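# Pack the sieve set into a tote on the shelf

## Task

Take the sieve out of the pan on the work bench, then get the pan, the sieve and the cover entirely inside the tote, with no lower rim (skirt) of the cover or the sieve sitting down inside any other part; the tote has to finish resting on the steel shelf on the end wall without overhanging its edge. One or both robots may be used, and neither may tip over or be left leaning.

## Robot and tools

Robots: r1 and r2 are identical Hello Robot Stretch 3 units. Each has a two-wheel base (0.33 m long, 0.34 m wide, round rear) that turns about a point 0.05 m behind its front edge, a lift on a mast, an arm that telescopes out to the robot's right, a wrist (yaw, pitch, roll) and a five-finger hand. The base cannot drive sideways; to bring the hand forward, drive the base. Each robot reports everything in its own frames, so only camera images, lidar_m, wrist_depth_mm and head_depth_mm reveal where the two stand relative to each other.

Frames: base frame has its origin on the floor between the drive wheels, x forward, y left, z up, in metres. hand_pose is in this frame. The odometry frame is the base frame as it was at the start; base_odometry counts wheel turns only (slip counts as travel), heading in rad, left positive.

move: one action. Top-level keys are r1, r2 (each robot's own object), cameras and blocking. A robot left out gets nothing new. Inside a robot: base, joints, speeds, pace, contact_limits, or servos alone. base takes exactly one of translate_m (a relative drive in metres from where the base last reported itself, forward positive, -3 to 3) or rotate_rad (a relative turn in radians, left positive, -6.4 to 6.4). joints are absolute targets by name: lift_m 0 to 1.1 m; arm_m 0 to 0.52 m extension; wrist_yaw_rad -1.345 to 4.42 (0 along the arm, positive toward the front); wrist_pitch_rad -1.57 to 0.451 (0 level, negative tips fingers down, sags about 0.05 near level); wrist_roll_rad -2.911 to 2.918 (2.62 palm down, -0.52 palm up); head_pan_rad -3.953 to 1.73 (0 forward, -1.57 along the arm); head_tilt_rad -1.53 to 0.419 (negative looks down). Hand values hand_little, hand_ring, hand_middle, hand_index, hand_thumb_bend, hand_thumb_turn run -1 (closed / thumb in front of palm) to +1 (open / thumb beside palm). hand_force_limit -1 to 1 maps to roughly 0 to 10 N at a fingertip (15 N thumb); hand_speed -0.96 to 1, full speed from +0.48. Start values: force limit 0, speed -0.8. For gentle grips close at hand_speed -0.94 or slower. A finger motor only starts when its target changes by at least 0.002; to squeeze harder, raise force limit and send a further-closed target. The thumb opposed in front of the palm wraps objects 0.035 to 0.065 m thick; handles down to about 0.025 m.

pace is "default" or "max". speeds caps a named motion's top speed (m/s or rad/s). Default/max: translate 0.12/0.30, rotate 0.76/1.90, lift 0.11/0.15, arm 0.14/0.40. The base is slowed to 0.10 m/s and 0.63 rad/s unless lift_m < 0.30, arm_m < 0.03 and wrist_yaw_rad > 2.54. contact_limits, given only next to its own command: arm_m and translate_m/rotate_rad take a motor_effort percent 1 to 100; lift_m takes {"down": n, "up": n} as percent force beyond free motion (under about 12 may stop spuriously). Without a limit the base never contact-stops. servos: "reboot" re-enables wrist/head servos that shut off. blocking true (default) waits until everything rests; false returns in about 0.5 s with motion continuing. A new move replaces only the targets it names. A motion times out after about 14 s.

wait(seconds 0 to 10, cameras) commands nothing and returns state, early if a running move settles. stop brakes all running motions; braked joints report stopped and may keep pressing. zoom_image(camera, region [x0,y0,x1,y1], max 504x504 px) enlarges part of that camera's latest frame. show_instructions displays the reference page. finished_scene ends the scene permanently; the result must hold without the robots.

Cameras: r1_/r2_ head_camera (image rotated: turn it a quarter clockwise), nav_camera (turn a quarter counterclockwise), wrist_camera (behind the palm, rolls with the wrist).

Results: "move: r1 done; r2 time_out" summarises each moved robot. base_status and joint_status give done, moving, off_target (resting away from target, maybe still pushing), contact_stop (that joint goes slack), time_out, torque_fault (servo off until reboot). An uncommanded stop blocks the remaining calls of that reply. on_its_own reports holds, slack joints and abnormal rest effort. motor_effort is percent of max, peak in brackets. hand_stopped_by lists little, ring, middle, index, thumb_bend, thumb_turn as moving, target, force, stalled or fault; *_load_n are fingertip loads in N, near 0 if the grip is lost. lidar_m: 12 sectors of 30 degrees, first straight ahead, counter-clockwise, seen only at 0.17 m height. wrist_depth_mm and head_depth_mm: 7x7 grids of median depth. base_tilt in degrees (about 4 degrees bias). A robot listed "as last shown" was not commanded that call.

Avoid: robots pressing or gripping each other (bases touching then driving further is a hard press); tipping from pushing with the hand high (above about 0.45 m) or driving while hooked on something fixed; uneven travel when both carry one load (up to 2.5 cm per metre). Before folding the wrist (yaw to 3.0) or unfolding, set lift 0.32 to 0.95, pitch -0.4, roll near 0; with yaw below -0.4 keep pitch at -0.5 or lower. Wrist and head have no contact stop. Do not drop parts, release them moving, slam or hit fixed things; something may occasionally nudge loose objects.

Each tool is called after "Request:" as name(argument=value, ...), one argument or row to a line, values as JSON.

Reference images:

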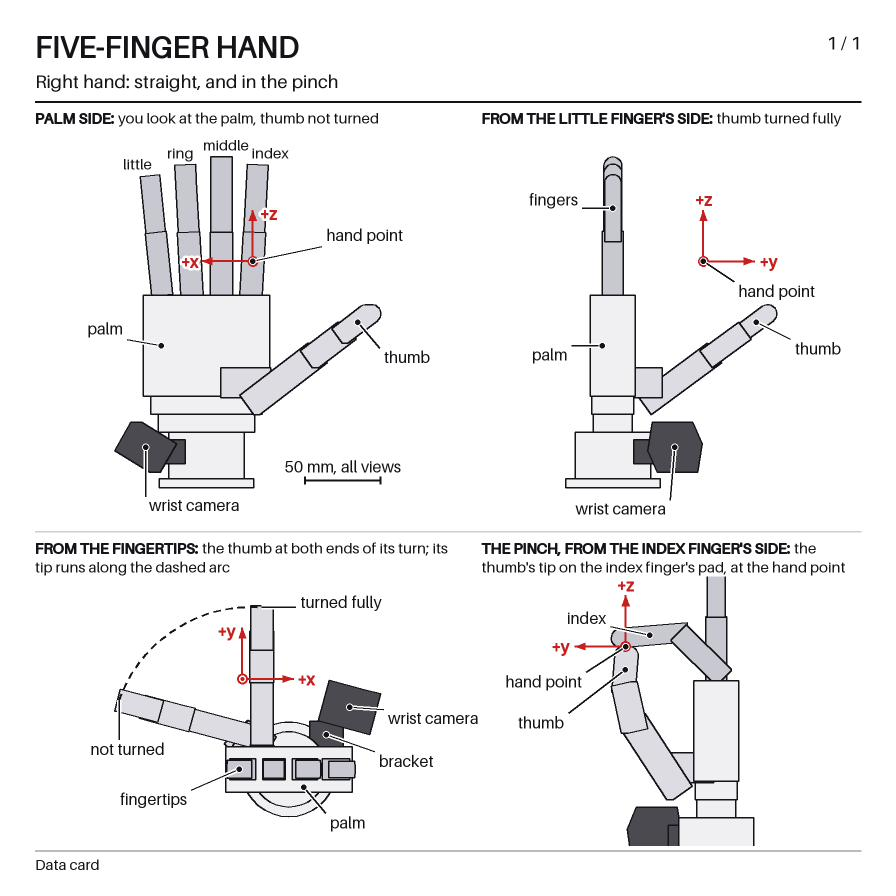

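## Session

Request:
move(
)

Scene clock: 0.00 s.
r1.base_odometry: x=+0.000 y=+0.000 heading=+0.000
r1.turned_by_wheels: +0.000
r1.turned_by_imu: +0.000
r1.base_tilt: forward=-1.0 right=-1.2
r1.lidar_m: 1.87 3.54 3.93 3.71 1.72 1.81 1.79 2.36 1.26 1.04 1.04 1.16
r1.head_depth_mm: 1667 1655 1660 1662 1655 1682 1695 / 1856 1996 2009 2035 2021 2022 1982 / 1911 2508 2550 2554 2573 2613 2131 / 1885 2863 3466 3486 3466 3086 2154 / 1915 2916 3556 3503 3619 3152 2154 / 1909 2856 3435 3504 3437 3165 2148 / 1909 2898 3358 3299 3383 3185 2158
r1.base_status: not commanded
r1.joint_positions: lift_m=+0.527 arm_m=+0.000 wrist_yaw_rad=+2.829 wrist_pitch_rad=-0.478 wrist_roll_rad=+0.000 head_pan_rad=+0.000 head_tilt_rad=-0.003 hand_little=+1.000 hand_ring=+1.000 hand_middle=+1.000 hand_index=+1.000 hand_thumb_turn=+1.000 hand_thumb_bend=+1.000 hand_force_limit=+0.000 hand_speed=-0.800
r1.joint_status: not commanded
r1.measured_speeds: all 0
r1.hand_stopped_by: target,target,target,target,target,target
r1.little_load_n: 0.0
r1.ring_load_n: 0.0
r1.middle_load_n: 0.0
r1.index_load_n: 0.0
r1.thumb_bend_load_n: 0.0
r1.thumb_turn_load_n: 0.0
r1.motor_effort: left_wheel=-0.9 right_wheel=-0.3 lift_m=+23.0 arm_m=-2.9 wrist_yaw_rad=-0.2 wrist_pitch_rad=+7.1 wrist_roll_rad=-0.3 head_pan_rad=+0.4 head_tilt_rad=+4.2
r1.hand_pose: x=+0.1033 y=+0.0565 z=+0.5604 quat_wxyz=(-0.055, +0.347, +0.781, +0.517) (m; r1's base frame)
r1.wrist_depth_mm: - - - - - - - / - - - - - - - / 164 - - - - - - / 166 - - - - - - / 179 208 103 212 975 964 997 / 724 - - 110 808 828 835 / - - - - 86 744 684
r2.base_odometry: x=+0.000 y=+0.000 heading=+0.000
r2.turned_by_wheels: +0.000
r2.turned_by_imu: +0.000
r2.base_tilt: forward=-0.3 right=-1.2
r2.lidar_m: 1.49 5.54 1.47 0.90 0.81 0.81 0.98 1.85 3.27 3.97 3.93 1.29
r2.head_depth_mm: 2081 3152 - - 3036 1452 2181 / 2034 3181 - - 3139 1584 2214 / 2046 3134 - - - 2523 2213 / 2011 3060 - - - 2915 2217 / 2015 3021 - - - 2739 2127 / 2017 3009 - - - 3328 2284 / 2002 3010 - - - 3321 2234
r2.base_status: not commanded
r2.joint_positions: lift_m=+0.587 arm_m=+0.000 wrist_yaw_rad=+2.885 wrist_pitch_rad=-0.617 wrist_roll_rad=+0.000 head_pan_rad=+0.000 head_tilt_rad=-0.004 hand_little=+1.000 hand_ring=+1.000 hand_middle=+1.000 hand_index=+1.000 hand_thumb_turn=+1.000 hand_thumb_bend=+1.000 hand_force_limit=+0.000 hand_speed=-0.800
r2.joint_status: not commanded
r2.measured_speeds: all 0
r2.hand_stopped_by: target,target,target,target,target,target
r2.little_load_n: 0.0
r2.ring_load_n: 0.0
r2.middle_load_n: 0.0
r2.index_load_n: 0.0
r2.thumb_bend_load_n: 0.0
r2.thumb_turn_load_n: 0.0
r2.motor_effort: left_wheel=+0.6 right_wheel=+1.1 lift_m=+24.3 arm_m=+6.9 wrist_yaw_rad=+0.2 wrist_pitch_rad=+5.5 wrist_roll_rad=-0.3 head_pan_rad=+0.4 head_tilt_rad=+3.8
r2.hand_pose: x=+0.0876 y=+0.0470 z=+0.5903 quat_wxyz=(-0.061, +0.338, +0.822, +0.455) (m; r2's base frame)
r2.wrist_depth_mm: 135 146 - - - - - / - 158 - - - - - / - 181 - - - - - / - 208 942 949 947 959 968 / 805 830 - 122 810 819 822 / 731 - - 94 710 728 726 / 646 - - - - - 123
pictures: r1_head_camera (sideways), r1_nav_camera (sideways), r1_wrist_camera, r2_head_camera (sideways), r2_nav_camera (sideways), r2_wrist_camera

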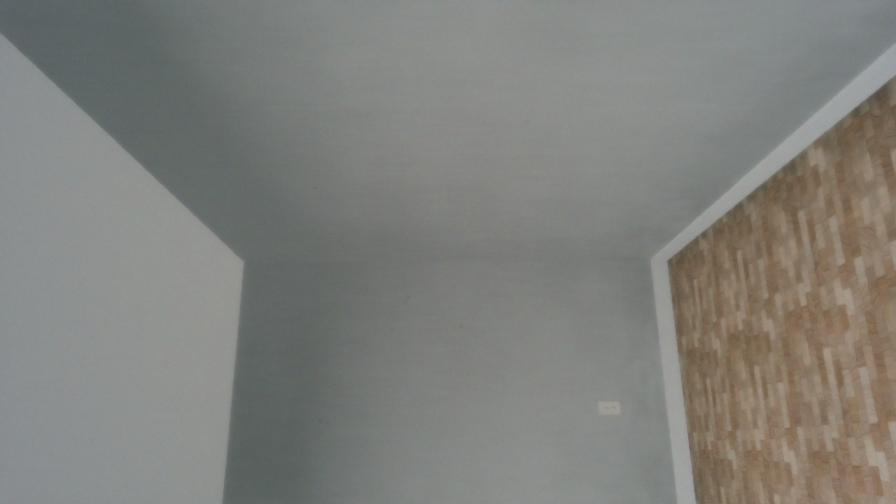

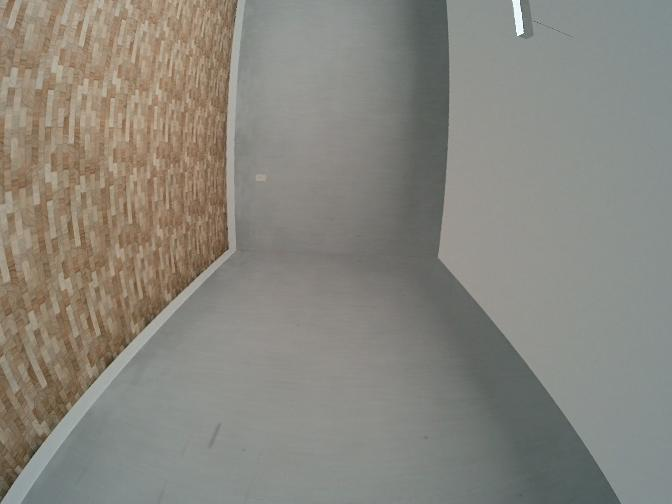

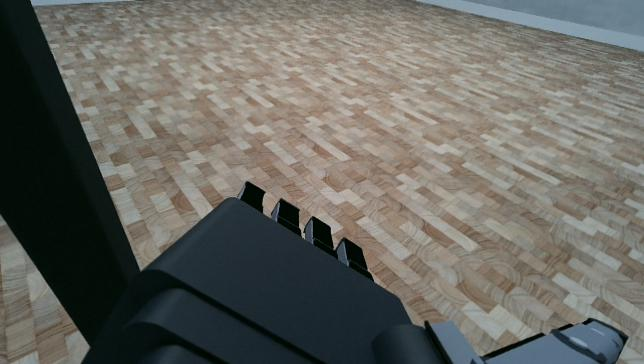

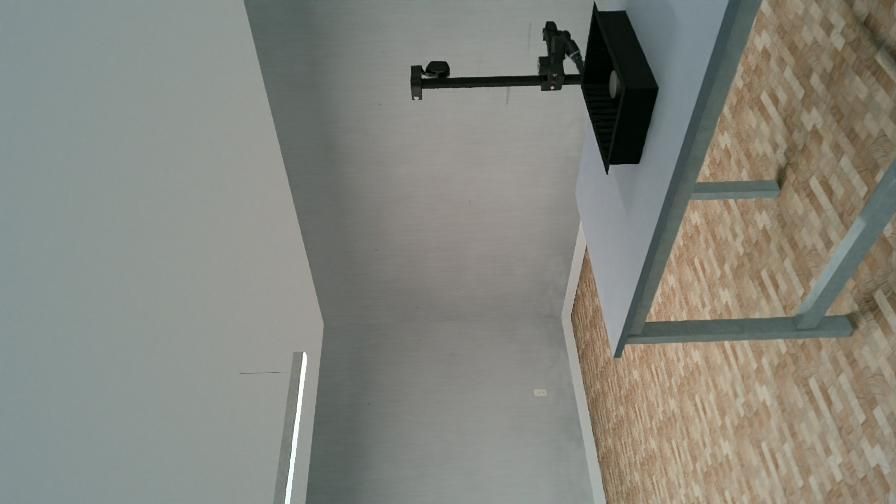

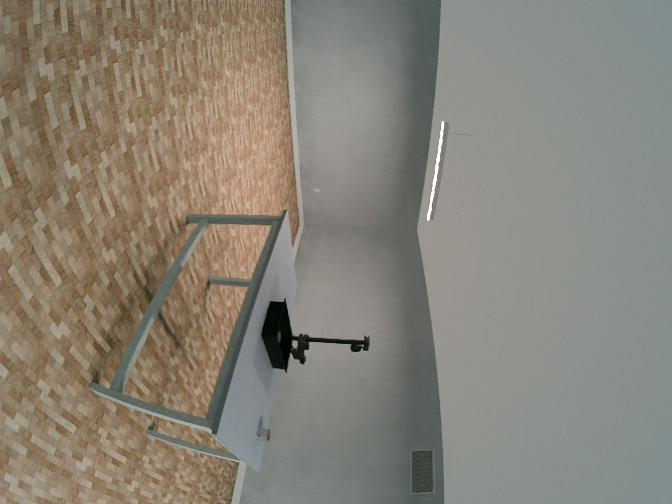

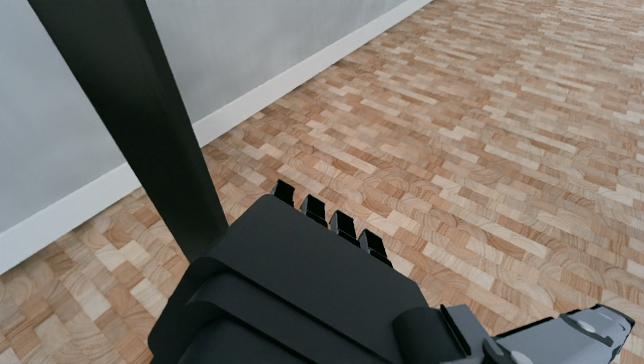

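Request:
move(
  r1={"joints": {"head_pan_rad": -1.4, "head_tilt_rad": -0.45}},
  r2={"joints": {"head_pan_rad": 0.7, "head_tilt_rad": -0.45}},
  cameras=["r1_head_camera","r1_nav_camera","r2_head_camera","r2_nav_camera"],
)

Request:
move(
  r1={"joints": {"head_pan_rad": -2.9, "head_tilt_rad": -0.45}},
  r2={"joints": {"head_pan_rad": -1.5, "head_tilt_rad": -0.45}},
  cameras=["r1_head_camera","r1_nav_camera","r2_head_camera","r2_nav_camera"],
)

Scene clock: 10.47 s.
move: r1 done; r2 done
r1.base_odometry: x=+0.000 y=+0.000 heading=+0.000
r1.turned_by_wheels: +0.000
r1.turned_by_imu: -0.001
r1.base_tilt: forward=-1.0 right=-1.2
r1.lidar_m: 1.87 3.53 3.95 3.71 1.71 1.80 1.79 2.35 1.26 1.05 1.04 1.16
r1.head_depth_mm: 924 995 1091 1207 1348 1484 1314 / 900 981 1073 1178 1324 1479 1320 / 885 960 1052 1156 1282 1445 1311 / 871 945 1032 1126 1256 1410 1319 / 858 930 1011 1116 1227 1372 1328 / 846 913 991 1086 1193 1343 1331 / 836 896 973 1067 1182 1316 1333
r1.base_status: not commanded
r1.joint_positions: lift_m=+0.527 arm_m=+0.000 wrist_yaw_rad=+2.829 wrist_pitch_rad=-0.478 wrist_roll_rad=+0.000 head_pan_rad=-1.430 head_tilt_rad=-0.449 hand_little=+1.000 hand_ring=+1.000 hand_middle=+1.000 hand_index=+1.000 hand_thumb_turn=+1.000 hand_thumb_bend=+1.000 hand_force_limit=+0.000 hand_speed=-0.800
r1.joint_status: all done
r1.measured_speeds: all 0
r1.hand_stopped_by: target,target,target,target,target,target
r1.little_load_n: 0.0
r1.ring_load_n: 0.0
r1.middle_load_n: 0.0
r1.index_load_n: 0.0
r1.thumb_bend_load_n: 0.0
r1.thumb_turn_load_n: 0.0
r1.motor_effort: left_wheel=-0.5(1.5) right_wheel=+1.5(2.3) lift_m=+22.4(23.1) arm_m=-8.2(8.4) wrist_yaw_rad=+1.7(1.7) wrist_pitch_rad=+7.0(7.1) wrist_roll_rad=-0.4(0.7) head_pan_rad=+1.3(6.2) head_tilt_rad=-4.2(9.1)
r1.hand_pose: x=+0.1033 y=+0.0565 z=+0.5604 quat_wxyz=(-0.055, +0.347, +0.781, +0.517) (m; r1's base frame)
r1.wrist_depth_mm: - - - - - - - / - - - - - - - / 166 - - - - - - / 167 - - - - - - / 179 208 103 211 973 961 992 / 743 - - 110 823 808 846 / - - - - 86 753 711
r2.base_odometry: x=+0.000 y=+0.000 heading=+0.000
r2.turned_by_wheels: +0.000
r2.turned_by_imu: +0.000
r2.base_tilt: forward=-0.3 right=-1.0
r2.lidar_m: 1.49 5.52 1.47 0.91 0.81 0.81 0.98 1.85 3.27 3.95 3.94 1.29
r2.head_depth_mm: - - - 2794 2035 1620 1339 / - - - 2845 2063 1630 1338 / - - - 2880 2092 1637 1346 / - - - 2844 2097 1633 1359 / - - - 2892 2091 1654 1356 / - - - 2960 2120 1648 1362 / 2873 2745 2757 2605 2114 1668 1366
r2.base_status: not commanded
r2.joint_positions: lift_m=+0.587 arm_m=+0.000 wrist_yaw_rad=+2.885 wrist_pitch_rad=-0.617 wrist_roll_rad=+0.000 head_pan_rad=+0.707 head_tilt_rad=-0.446 hand_little=+1.000 hand_ring=+1.000 hand_middle=+1.000 hand_index=+1.000 hand_thumb_turn=+1.000 hand_thumb_bend=+1.000 hand_force_limit=+0.000 hand_speed=-0.800
r2.joint_status: all done
r2.measured_speeds: all 0
r2.hand_stopped_by: target,target,target,target,target,target
r2.little_load_n: 0.0
r2.ring_load_n: 0.0
r2.middle_load_n: 0.0
r2.index_load_n: 0.0
r2.thumb_bend_load_n: 0.0
r2.thumb_turn_load_n: 0.0
r2.motor_effort: left_wheel=+0.1(0.8) right_wheel=+1.1(1.2) lift_m=+23.7(23.8) arm_m=+14.3(15.0) wrist_yaw_rad=+0.5(0.7) wrist_pitch_rad=+5.6(5.6) wrist_roll_rad=-0.3(0.5) head_pan_rad=+2.9(5.8) head_tilt_rad=-3.6(5.1)
r2.hand_pose: x=+0.0876 y=+0.0469 z=+0.5903 quat_wxyz=(-0.061, +0.338, +0.822, +0.455) (m; r2's base frame)
r2.wrist_depth_mm: 135 146 - - - - - / - 158 - - - - - / - 181 - - - - - / - 208 943 968 965 957 965 / 807 837 - 122 827 837 829 / 728 - - 94 706 722 729 / 649 - - - - - 123
pictures: r1_head_camera (sideways), r1_nav_camera (sideways), r2_head_camera (sideways), r2_nav_camera (sideways)
camera_calibration:
r1_head_camera: T_world_to_cam=[[-0.0570505, 0.458967, -0.88662, 1.17662], [0.989381, 0.144901, 0.0113466, -0.0149627], [0.13368, -0.876558, -0.46236, 0.554067], [0, 0, 0, 1]] pos_world=[0.00786287, -0.0521895, 1.29956]
r1_nav_camera: T_world_to_cam=[[0.103831, -0.433998, 0.894911, -1.12623], [-0.983372, -0.179584, 0.0270034, 0.0205617], [0.148992, -0.882834, -0.445428, 0.533965], [0, 0, 0, 1]] pos_world=[0.057601, -0.0136866, 1.24516]
r2_head_camera: T_world_to_cam=[[-0.350457, -0.269336, -0.897016, 1.18515], [-0.636226, 0.771316, 0.0169752, -0.0148701], [0.687311, 0.576654, -0.441672, 0.524916], [0, 0, 0, 1]] pos_world=[0.0451033, 0.0279779, 1.29519]
r2_nav_camera: T_world_to_cam=[[0.335314, 0.35904, 0.871008, -1.1005], [0.680865, -0.731351, 0.0393574, -0.00553984], [0.651144, 0.579842, -0.48969, 0.584125], [0, 0, 0, 1]] pos_world=[-0.00756476, 0.0523712, 1.2448]

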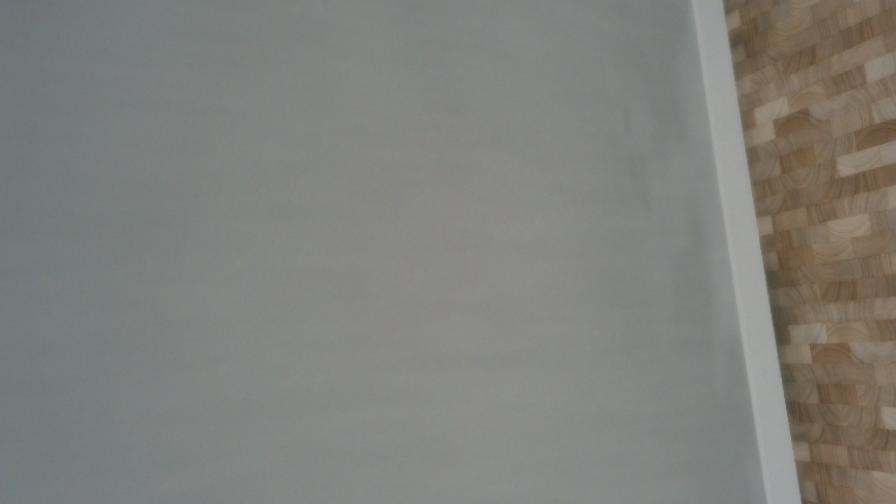

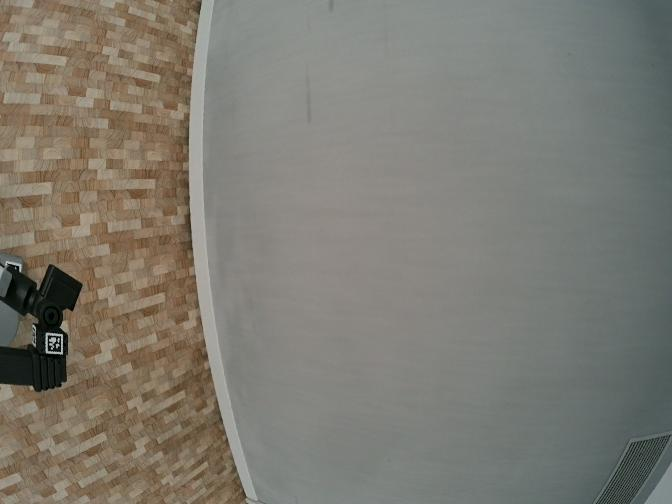

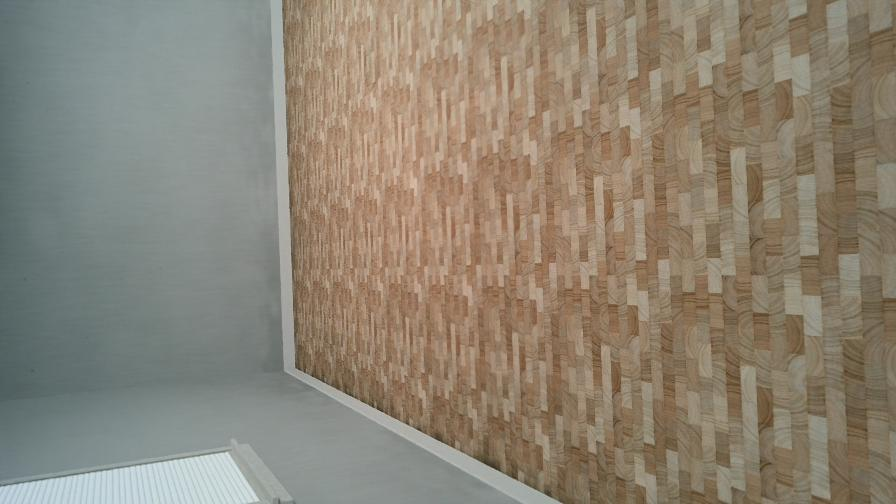

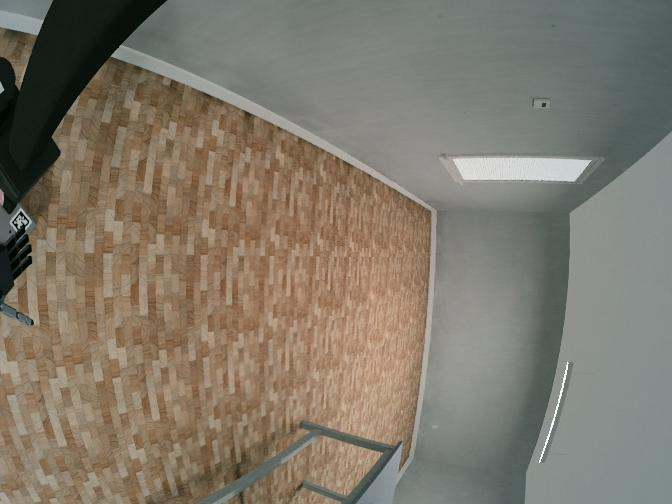

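Scene clock: 12.77 s.
move: r1 done; r2 done
r1.base_odometry: x=+0.000 y=+0.000 heading=+0.000
r1.turned_by_wheels: +0.000
r1.turned_by_imu: +0.000
r1.base_tilt: forward=-1.0 right=-1.2
r1.lidar_m: 1.86 3.52 3.94 3.69 1.71 1.81 1.79 2.36 1.26 1.04 1.04 1.16
r1.head_depth_mm: - - - 2918 2067 1615 1317 / - - - 2885 2060 1603 1324 / - - - 2912 2085 1598 1310 / - - - 2915 2075 1615 1321 / - - - 2959 2086 1619 1339 / - - - 2954 2111 1617 1332 / - - 3827 2940 2088 1625 1337
r1.base_status: not commanded
r1.joint_positions: lift_m=+0.527 arm_m=+0.000 wrist_yaw_rad=+2.829 wrist_pitch_rad=-0.478 wrist_roll_rad=+0.000 head_pan_rad=-2.913 head_tilt_rad=-0.450 hand_little=+1.000 hand_ring=+1.000 hand_middle=+1.000 hand_index=+1.000 hand_thumb_turn=+1.000 hand_thumb_bend=+1.000 hand_force_limit=+0.000 hand_speed=-0.800
r1.joint_status: all done
r1.measured_speeds: translate_m=+0.000 rotate_rad=+0.000 lift_m=+0.000 arm_m=+0.000 wrist_yaw_rad=+0.000 wrist_pitch_rad=+0.000 wrist_roll_rad=+0.000 head_pan_rad=+0.024 head_tilt_rad=+0.000
r1.hand_stopped_by: target,target,target,target,target,target
r1.little_load_n: -0.5
r1.ring_load_n: 0.0
r1.middle_load_n: 0.0
r1.index_load_n: 0.0
r1.thumb_bend_load_n: 0.0
r1.thumb_turn_load_n: 0.0
r1.motor_effort: left_wheel=-0.3(1.6) right_wheel=+1.0(2.2) lift_m=+22.5(23.3) arm_m=-11.7(11.7) wrist_yaw_rad=+0.9(1.8) wrist_pitch_rad=+6.9(7.1) wrist_roll_rad=-0.3(0.6) head_pan_rad=+2.6(6.1) head_tilt_rad=-2.9(5.9)
r1.hand_pose: x=+0.1033 y=+0.0565 z=+0.5604 quat_wxyz=(-0.055, +0.347, +0.781, +0.517) (m; r1's base frame)
r1.wrist_depth_mm: - - - - - - - / - - - - - - - / 165 - - - - - - / 167 - - - - - - / 179 208 103 211 938 948 979 / 750 - - 111 812 824 845 / - - - - 86 763 697
r2.base_odometry: x=+0.000 y=+0.000 heading=+0.000
r2.turned_by_wheels: +0.000
r2.turned_by_imu: +0.000
r2.base_tilt: forward=-0.3 right=-1.1
r2.lidar_m: 1.49 5.52 1.47 0.91 0.81 0.81 0.98 1.86 3.28 3.94 3.94 1.29
r2.head_depth_mm: 3215 3443 3633 2825 2059 1616 1335 / 3527 3794 - 2814 2068 1624 1340 / 3890 - - 2838 2073 1640 1353 / - - - 2858 2083 1637 1350 / - - - 2892 2083 1652 1356 / 3772 - - 2901 2081 1654 1367 / 3540 3772 - 2922 2127 1648 1361
r2.base_status: not commanded
r2.joint_positions: lift_m=+0.587 arm_m=+0.000 wrist_yaw_rad=+2.885 wrist_pitch_rad=-0.617 wrist_roll_rad=+0.000 head_pan_rad=-1.525 head_tilt_rad=-0.449 hand_little=+1.000 hand_ring=+1.000 hand_middle=+1.000 hand_index=+1.000 hand_thumb_turn=+1.000 hand_thumb_bend=+1.000 hand_force_limit=+0.000 hand_speed=-0.800
r2.joint_status: all done
r2.measured_speeds: all 0
r2.hand_stopped_by: target,target,target,target,target,target
r2.little_load_n: 0.0
r2.ring_load_n: 0.0
r2.middle_load_n: 0.0
r2.index_load_n: 0.0
r2.thumb_bend_load_n: 0.0
r2.thumb_turn_load_n: 0.0
r2.motor_effort: left_wheel=+0.2(0.9) right_wheel=+1.1(1.3) lift_m=+23.8(24.1) arm_m=+14.4(14.9) wrist_yaw_rad=+0.0(0.7) wrist_pitch_rad=+5.7(5.7) wrist_roll_rad=-0.3(0.5) head_pan_rad=+4.0(5.3) head_tilt_rad=-3.9(9.3)
r2.hand_pose: x=+0.0876 y=+0.0469 z=+0.5903 quat_wxyz=(-0.061, +0.338, +0.822, +0.455) (m; r2's base frame)
r2.wrist_depth_mm: 136 146 - - - - - / - 158 - - - - - / - 181 - - - - - / - 208 953 963 950 939 960 / 811 830 - 122 825 817 810 / 725 - - 94 715 729 729 / 646 - - - - - 123
pictures: r1_head_camera (sideways), r1_nav_camera (sideways), r2_head_camera (sideways), r2_nav_camera (sideways)
camera_calibration:
r1_head_camera: T_world_to_cam=[[0.452909, 0.0975283, -0.886206, 1.17293], [0.231658, -0.972731, 0.0113416, -0.0103245], [-0.860934, -0.210433, -0.463152, 0.561118], [0, 0, 0, 1]] pos_world=[-0.0457519, -0.00635872, 1.29945]
r1_nav_camera: T_world_to_cam=[[-0.4239, -0.141942, 0.894517, -1.12243], [-0.26569, 0.96368, 0.0270093, 0.0161528], [-0.865862, -0.226215, -0.446217, 0.541152], [0, 0, 0, 1]] pos_world=[-0.00294236, -0.0524685, 1.24506]
r2_head_camera: T_world_to_cam=[[0.00262696, 0.444787, -0.895632, 1.18115], [0.999454, 0.028326, 0.0169987, -0.0248594], [0.0329305, -0.895188, -0.44447, 0.532527], [0, 0, 0, 1]] pos_world=[0.00420659, -0.047943, 1.29499]
r2_nav_camera: T_world_to_cam=[[0.0775131, -0.487864, 0.869471, -1.09687], [-0.995326, -0.0882487, 0.0392162, 0.00487702], [0.0575975, -0.868447, -0.492424, 0.591316], [0, 0, 0, 1]] pos_world=[0.0558178, -0.0211674, 1.24469]

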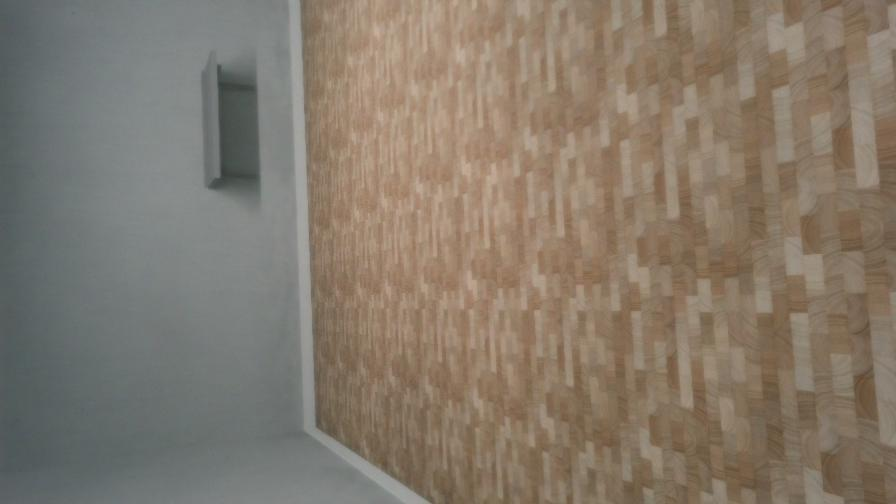

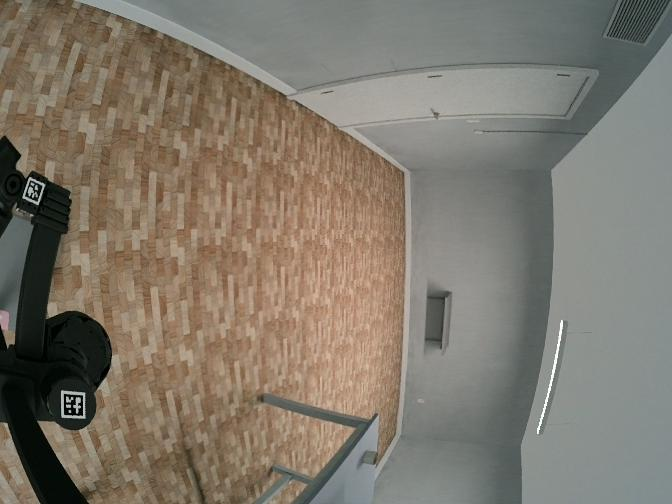

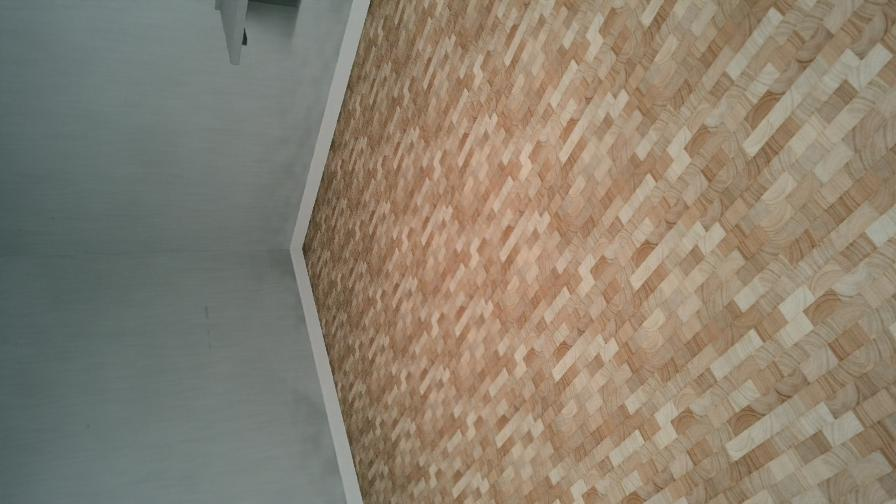

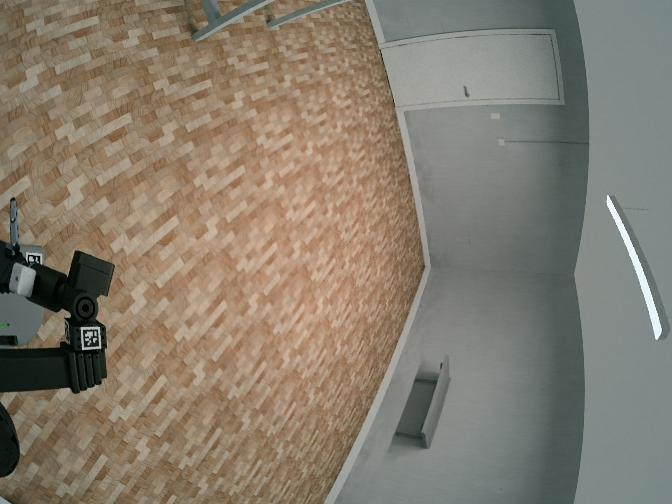

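Request:
move(
  r1={"joints": {"head_pan_rad": -3.7, "head_tilt_rad": -0.35}},
  r2={"joints": {"head_pan_rad": -0.3, "head_tilt_rad": -0.35}},
  cameras=["r1_head_camera","r1_nav_camera","r2_head_camera","r2_nav_camera"],
)

Request:
move(
  r1={"joints": {"head_pan_rad": 1.6, "head_tilt_rad": -0.35}},
  r2={"joints": {"head_pan_rad": -2.5, "head_tilt_rad": -0.2}},
  cameras=["r1_head_camera","r1_nav_camera","r2_head_camera","r2_nav_camera"],
)

Scene clock: 21.63 s.
move: r1 done; r2 done
r1.base_odometry: x=+0.000 y=+0.000 heading=+0.000
r1.turned_by_wheels: +0.000
r1.turned_by_imu: -0.001
r1.base_tilt: forward=-1.0 right=-1.2
r1.lidar_m: 1.87 3.53 3.97 3.69 1.71 1.81 1.79 2.36 1.26 1.05 1.04 1.16
r1.head_depth_mm: 3306 3567 3764 1487 1156 1766 1407 / 3532 3826 - 1448 2044 1761 1413 / 3903 - - 1393 2146 1779 1409 / - - - 1480 2371 1776 1416 / - - - 1773 2371 1761 1418 / - - - 1804 2169 1788 1424 / - - - 3415 2389 1794 1433
r1.base_status: not commanded
r1.joint_positions: lift_m=+0.527 arm_m=+0.000 wrist_yaw_rad=+2.829 wrist_pitch_rad=-0.478 wrist_roll_rad=+0.000 head_pan_rad=-3.715 head_tilt_rad=-0.355 hand_little=+1.000 hand_ring=+1.000 hand_middle=+1.000 hand_index=+1.000 hand_thumb_turn=+1.000 hand_thumb_bend=+1.000 hand_force_limit=+0.000 hand_speed=-0.800
r1.joint_status: all done
r1.measured_speeds: all 0
r1.hand_stopped_by: target,target,target,target,target,target
r1.little_load_n: 0.0
r1.ring_load_n: 0.0
r1.middle_load_n: 0.0
r1.index_load_n: 0.0
r1.thumb_bend_load_n: 0.0
r1.thumb_turn_load_n: 0.0
r1.motor_effort: left_wheel=-0.4(1.3) right_wheel=+1.2(2.3) lift_m=+23.3(23.7) arm_m=-16.5(16.5) wrist_yaw_rad=+0.4(1.7) wrist_pitch_rad=+6.8(7.1) wrist_roll_rad=-0.3(0.6) head_pan_rad=-0.2(6.1) head_tilt_rad=+5.4(7.2)
r1.hand_pose: x=+0.1033 y=+0.0565 z=+0.5604 quat_wxyz=(-0.055, +0.347, +0.781, +0.517) (m; r1's base frame)
r1.wrist_depth_mm: - - - - - - - / - - - - - - - / 164 - - - - - - / 166 - - - - - - / 179 208 103 211 954 984 985 / 736 - - 111 821 833 841 / - - - - 86 744 694
r2.base_odometry: x=+0.000 y=+0.000 heading=+0.000
r2.turned_by_wheels: +0.000
r2.turned_by_imu: +0.000
r2.base_tilt: forward=-0.4 right=-1.2
r2.lidar_m: 1.49 5.50 1.47 0.91 0.81 0.82 0.98 1.84 3.27 3.95 3.93 1.29
r2.head_depth_mm: 3403 3580 3725 1789 2225 1771 1443 / 3585 3758 - 1441 2145 1605 1437 / 3799 - - 1547 2351 1688 1437 / - - 3381 1709 2350 1739 1448 / - - - 1762 2397 1806 1453 / - - - 2699 2389 1831 1462 / - - - 3177 2268 1838 1458
r2.base_status: not commanded
r2.joint_positions: lift_m=+0.587 arm_m=+0.000 wrist_yaw_rad=+2.885 wrist_pitch_rad=-0.617 wrist_roll_rad=+0.000 head_pan_rad=-0.281 head_tilt_rad=-0.358 hand_little=+1.000 hand_ring=+1.000 hand_middle=+1.000 hand_index=+1.000 hand_thumb_turn=+1.000 hand_thumb_bend=+1.000 hand_force_limit=+0.000 hand_speed=-0.800
r2.joint_status: all done
r2.measured_speeds: all 0
r2.hand_stopped_by: target,target,target,target,target,target
r2.little_load_n: 0.0
r2.ring_load_n: 0.0
r2.middle_load_n: 0.0
r2.index_load_n: 0.5
r2.thumb_bend_load_n: 0.0
r2.thumb_turn_load_n: 0.0
r2.motor_effort: left_wheel=+0.5(0.7) right_wheel=+0.9(1.3) lift_m=+24.1(24.5) arm_m=+14.2(14.3) wrist_yaw_rad=+0.2(0.9) wrist_pitch_rad=+5.5(5.7) wrist_roll_rad=-0.4(0.5) head_pan_rad=+2.3(5.6) head_tilt_rad=+4.2(6.5)
r2.hand_pose: x=+0.0876 y=+0.0469 z=+0.5903 quat_wxyz=(-0.061, +0.338, +0.822, +0.455) (m; r2's base frame)
r2.wrist_depth_mm: 135 146 - - - - - / - 158 - - - - - / - 181 - - - - - / - 208 964 948 966 946 955 / 804 822 - 122 816 821 828 / 727 - - 94 701 720 724 / 653 - - - - - 123
pictures: r1_head_camera (sideways), r1_nav_camera (sideways), r2_head_camera (sideways), r2_nav_camera (sideways)
camera_calibration:
r1_head_camera: T_world_to_cam=[[0.312801, -0.21101, -0.926083, 1.22578], [-0.537019, -0.843501, 0.0108062, -0.00497758], [-0.783433, 0.493944, -0.377164, 0.448803], [0, 0, 0, 1]] pos_world=[-0.0344911, 0.0327699, 1.3045]
r1_nav_camera: T_world_to_cam=[[-0.323973, 0.15902, 0.932606, -1.17274], [0.510102, 0.859568, 0.0306347, 0.00675558], [-0.796767, 0.485649, -0.359593, 0.428], [0, 0, 0, 1]] pos_world=[-0.0423665, -0.0271744, 1.24741]
r2_head_camera: T_world_to_cam=[[-0.340022, 0.121939, -0.932478, 1.23137], [0.29213, 0.956199, 0.0185179, -0.022566], [0.893893, -0.266108, -0.360751, 0.418346], [0, 0, 0, 1]] pos_world=[0.0513292, -0.0172496, 1.29956]
r2_nav_camera: T_world_to_cam=[[0.408593, -0.0604277, 0.910714, -1.15269], [-0.239135, -0.970037, 0.0429245, -0.00455048], [0.880832, -0.235323, -0.410801, 0.480039], [0, 0, 0, 1]] pos_world=[0.0470583, 0.0388956, 1.24716]

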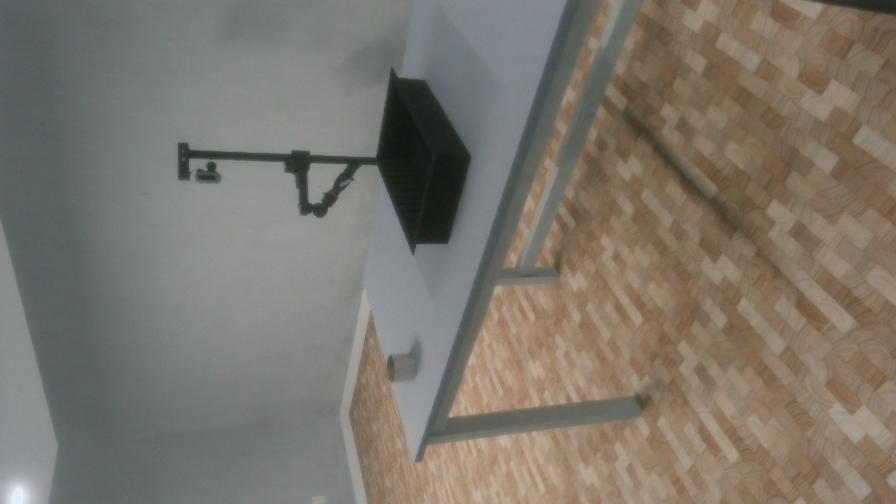

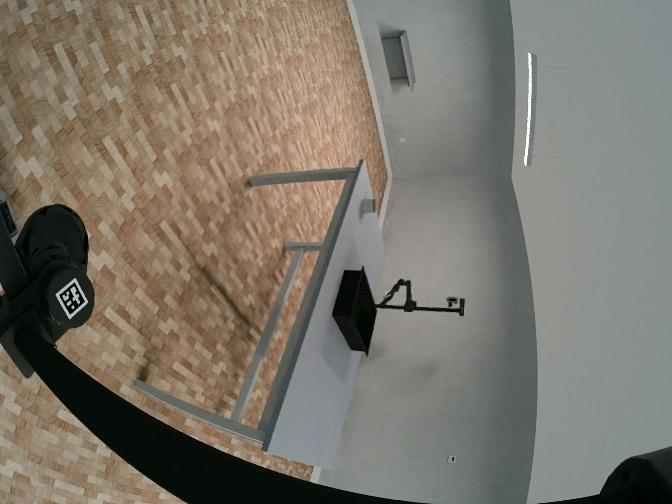

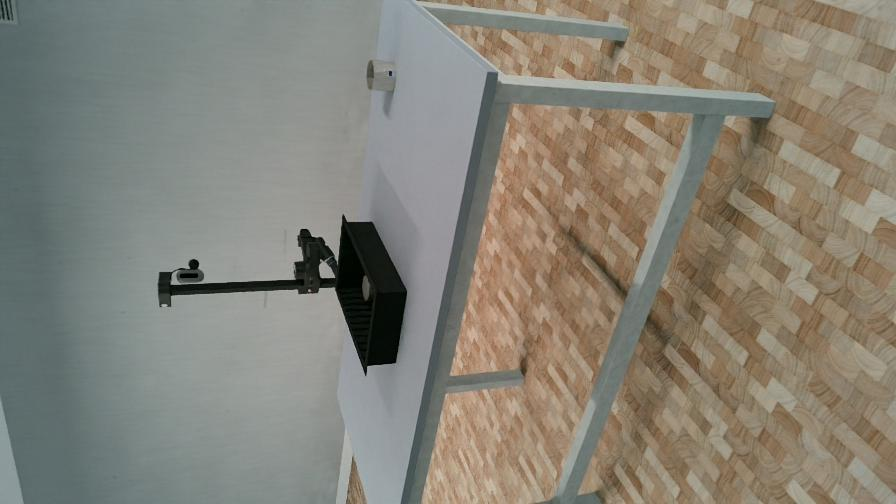

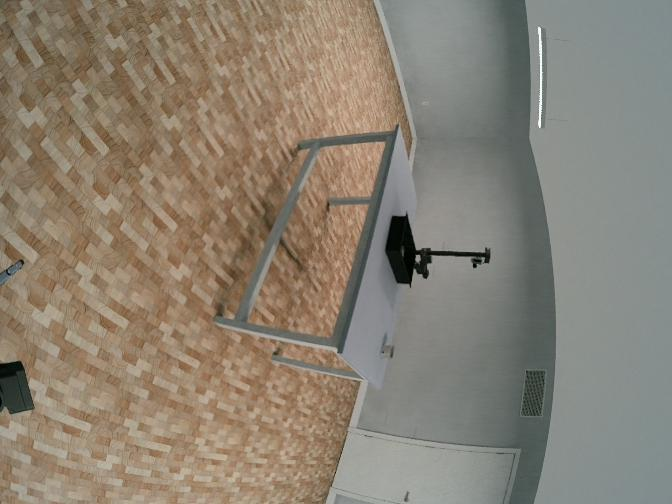

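Scene clock: 25.53 s.
move: r1 done; r2 done
r1.base_odometry: x=+0.000 y=+0.000 heading=+0.000
r1.turned_by_wheels: +0.000
r1.turned_by_imu: -0.001
r1.base_tilt: forward=-1.0 right=-1.3
r1.lidar_m: 1.87 3.53 3.94 3.71 1.71 1.80 1.79 2.36 1.26 1.05 1.04 1.16
r1.head_depth_mm: 3635 3889 - 3643 2367 1765 1415 / 3482 3695 - 3565 2382 1777 1412 / 3411 3668 3943 3606 2380 1791 1414 / 3254 3491 3745 3674 2390 1796 1421 / 3227 3413 3620 3769 2418 1800 1421 / 3151 3309 3606 3726 2413 1794 1393 / 3103 3255 3490 1551 1062 1130 -
r1.base_status: not commanded
r1.joint_positions: lift_m=+0.527 arm_m=+0.000 wrist_yaw_rad=+2.829 wrist_pitch_rad=-0.478 wrist_roll_rad=+0.000 head_pan_rad=+1.613 head_tilt_rad=-0.350 hand_little=+1.000 hand_ring=+1.000 hand_middle=+1.000 hand_index=+1.000 hand_thumb_turn=+1.000 hand_thumb_bend=+1.000 hand_force_limit=+0.000 hand_speed=-0.800
r1.joint_status: all done
r1.measured_speeds: translate_m=+0.000 rotate_rad=+0.000 lift_m=+0.000 arm_m=+0.000 wrist_yaw_rad=+0.000 wrist_pitch_rad=+0.000 wrist_roll_rad=+0.000 head_pan_rad=-0.024 head_tilt_rad=+0.000
r1.hand_stopped_by: target,target,target,target,target,target
r1.little_load_n: 0.0
r1.ring_load_n: -0.5
r1.middle_load_n: 0.0
r1.index_load_n: 0.0
r1.thumb_bend_load_n: 0.0
r1.thumb_turn_load_n: -0.5
r1.motor_effort: left_wheel=-1.0(1.5) right_wheel=+0.8(2.5) lift_m=+22.1(24.1) arm_m=-18.8(19.2) wrist_yaw_rad=+0.4(2.0) wrist_pitch_rad=+7.0(7.1) wrist_roll_rad=-0.5(0.6) head_pan_rad=-2.6(6.3) head_tilt_rad=+6.2(7.9)
r1.hand_pose: x=+0.1033 y=+0.0565 z=+0.5604 quat_wxyz=(-0.055, +0.347, +0.781, +0.517) (m; r1's base frame)
r1.wrist_depth_mm: - - - - - - - / - - - - - - - / 165 - - - - - - / 166 - - - - - - / 180 209 103 212 953 978 984 / 739 - - 111 821 817 846 / - - - - 87 754 695
r2.base_odometry: x=+0.000 y=+0.000 heading=+0.000
r2.turned_by_wheels: +0.000
r2.turned_by_imu: +0.000
r2.base_tilt: forward=-0.3 right=-1.1
r2.lidar_m: 1.49 5.49 1.46 0.91 0.81 0.81 0.98 1.84 3.29 3.94 3.94 1.29
r2.head_depth_mm: 1835 1888 1926 1967 2006 2018 1685 / 2421 2487 2581 2619 2710 2211 1688 / 2926 3003 3131 3271 3259 2190 1695 / 2885 3001 3164 3288 3276 2229 1704 / 2879 2981 3093 3219 3273 2229 1697 / 2810 2943 3092 3173 3224 2260 1705 / 2858 2935 3036 3157 3245 2256 1717
r2.base_status: not commanded
r2.joint_positions: lift_m=+0.587 arm_m=+0.000 wrist_yaw_rad=+2.885 wrist_pitch_rad=-0.617 wrist_roll_rad=+0.000 head_pan_rad=-2.508 head_tilt_rad=-0.200 hand_little=+1.000 hand_ring=+1.000 hand_middle=+1.000 hand_index=+1.000 hand_thumb_turn=+1.000 hand_thumb_bend=+1.000 hand_force_limit=+0.000 hand_speed=-0.800
r2.joint_status: all done
r2.measured_speeds: all 0
r2.hand_stopped_by: target,target,target,target,target,target
r2.little_load_n: 0.0
r2.ring_load_n: 0.0
r2.middle_load_n: 0.0
r2.index_load_n: 0.0
r2.thumb_bend_load_n: 0.0
r2.thumb_turn_load_n: 0.0
r2.motor_effort: left_wheel=+0.5(0.9) right_wheel=+1.1(1.5) lift_m=+24.5(24.8) arm_m=+13.1(14.3) wrist_yaw_rad=-0.6(0.8) wrist_pitch_rad=+5.5(5.7) wrist_roll_rad=-0.3(0.5) head_pan_rad=+3.7(6.0) head_tilt_rad=+5.5(9.5)
r2.hand_pose: x=+0.0876 y=+0.0469 z=+0.5903 quat_wxyz=(-0.061, +0.338, +0.822, +0.455) (m; r2's base frame)
r2.wrist_depth_mm: 135 146 - - - - - / - 158 - - - - - / - 181 - - - - - / - 208 949 958 962 954 950 / 801 822 - 122 830 824 823 / 723 - - 94 704 717 719 / 660 - - - - - 123
pictures: r1_head_camera (sideways), r1_nav_camera (sideways), r2_head_camera (sideways), r2_nav_camera (sideways)
camera_calibration:
r1_head_camera: T_world_to_cam=[[0.00798306, -0.372617, -0.927951, 1.23006], [-0.99878, -0.0481943, 0.0107599, -0.00203409], [-0.0487313, 0.926733, -0.372547, 0.438294], [0, 0, 0, 1]] pos_world=[0.00950739, 0.0520613, 1.30474]
r1_nav_camera: T_world_to_cam=[[-0.0568568, 0.351642, 0.934406, -1.1768], [0.996377, 0.0792714, 0.0307956, 0.00354178], [-0.0632427, 0.932772, -0.354875, 0.417352], [0, 0, 0, 1]] pos_world=[-0.0440436, 0.0242376, 1.24761]
r2_head_camera: T_world_to_cam=[[0.182997, 0.105743, -0.97741, 1.28678], [0.581237, -0.813468, 0.0208162, -0.0272662], [-0.792891, -0.571916, -0.210324, 0.232843], [0, 0, 0, 1]] pos_world=[-0.0350094, -0.0250816, 1.30725]
r2_nav_camera: T_world_to_cam=[[-0.178455, -0.199291, 0.963554, -1.21811], [-0.616204, 0.786094, 0.0484635, -0.009544], [-0.767103, -0.585097, -0.263087, 0.297924], [0, 0, 0, 1]] pos_world=[0.00527956, -0.0609417, 1.25256]

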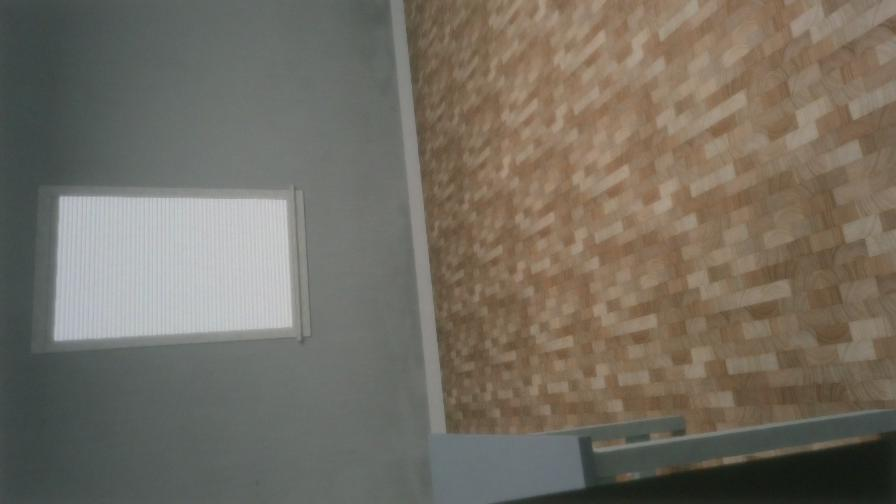

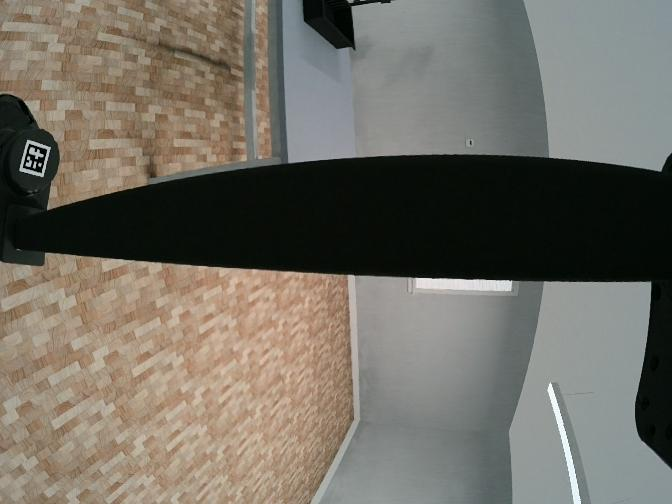

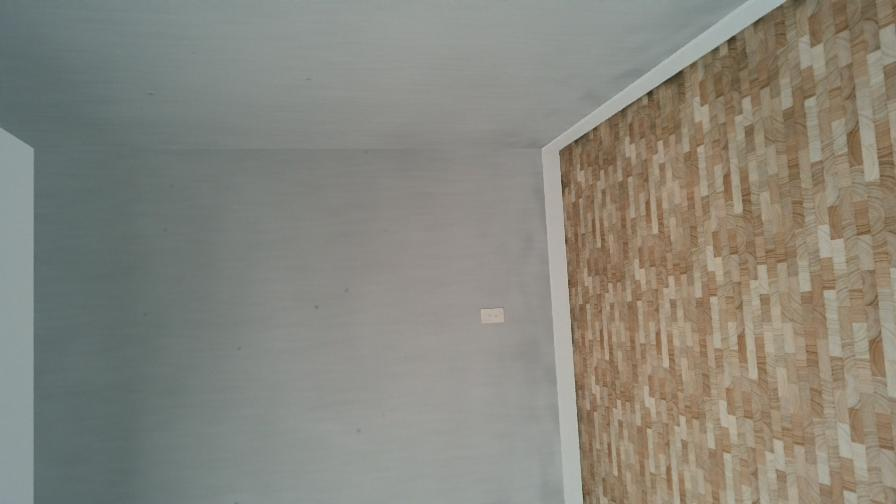

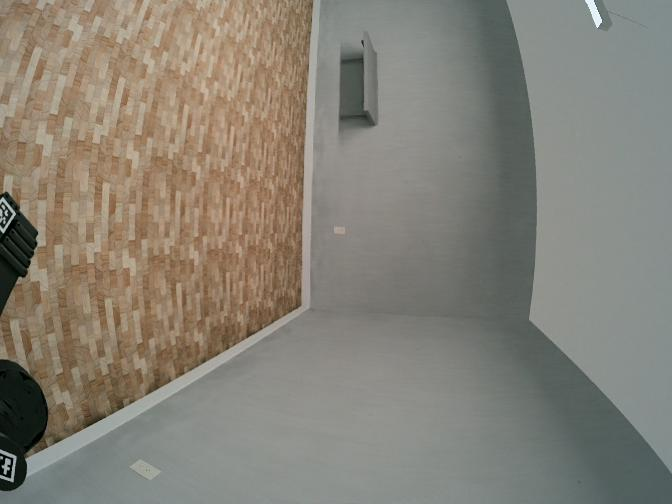

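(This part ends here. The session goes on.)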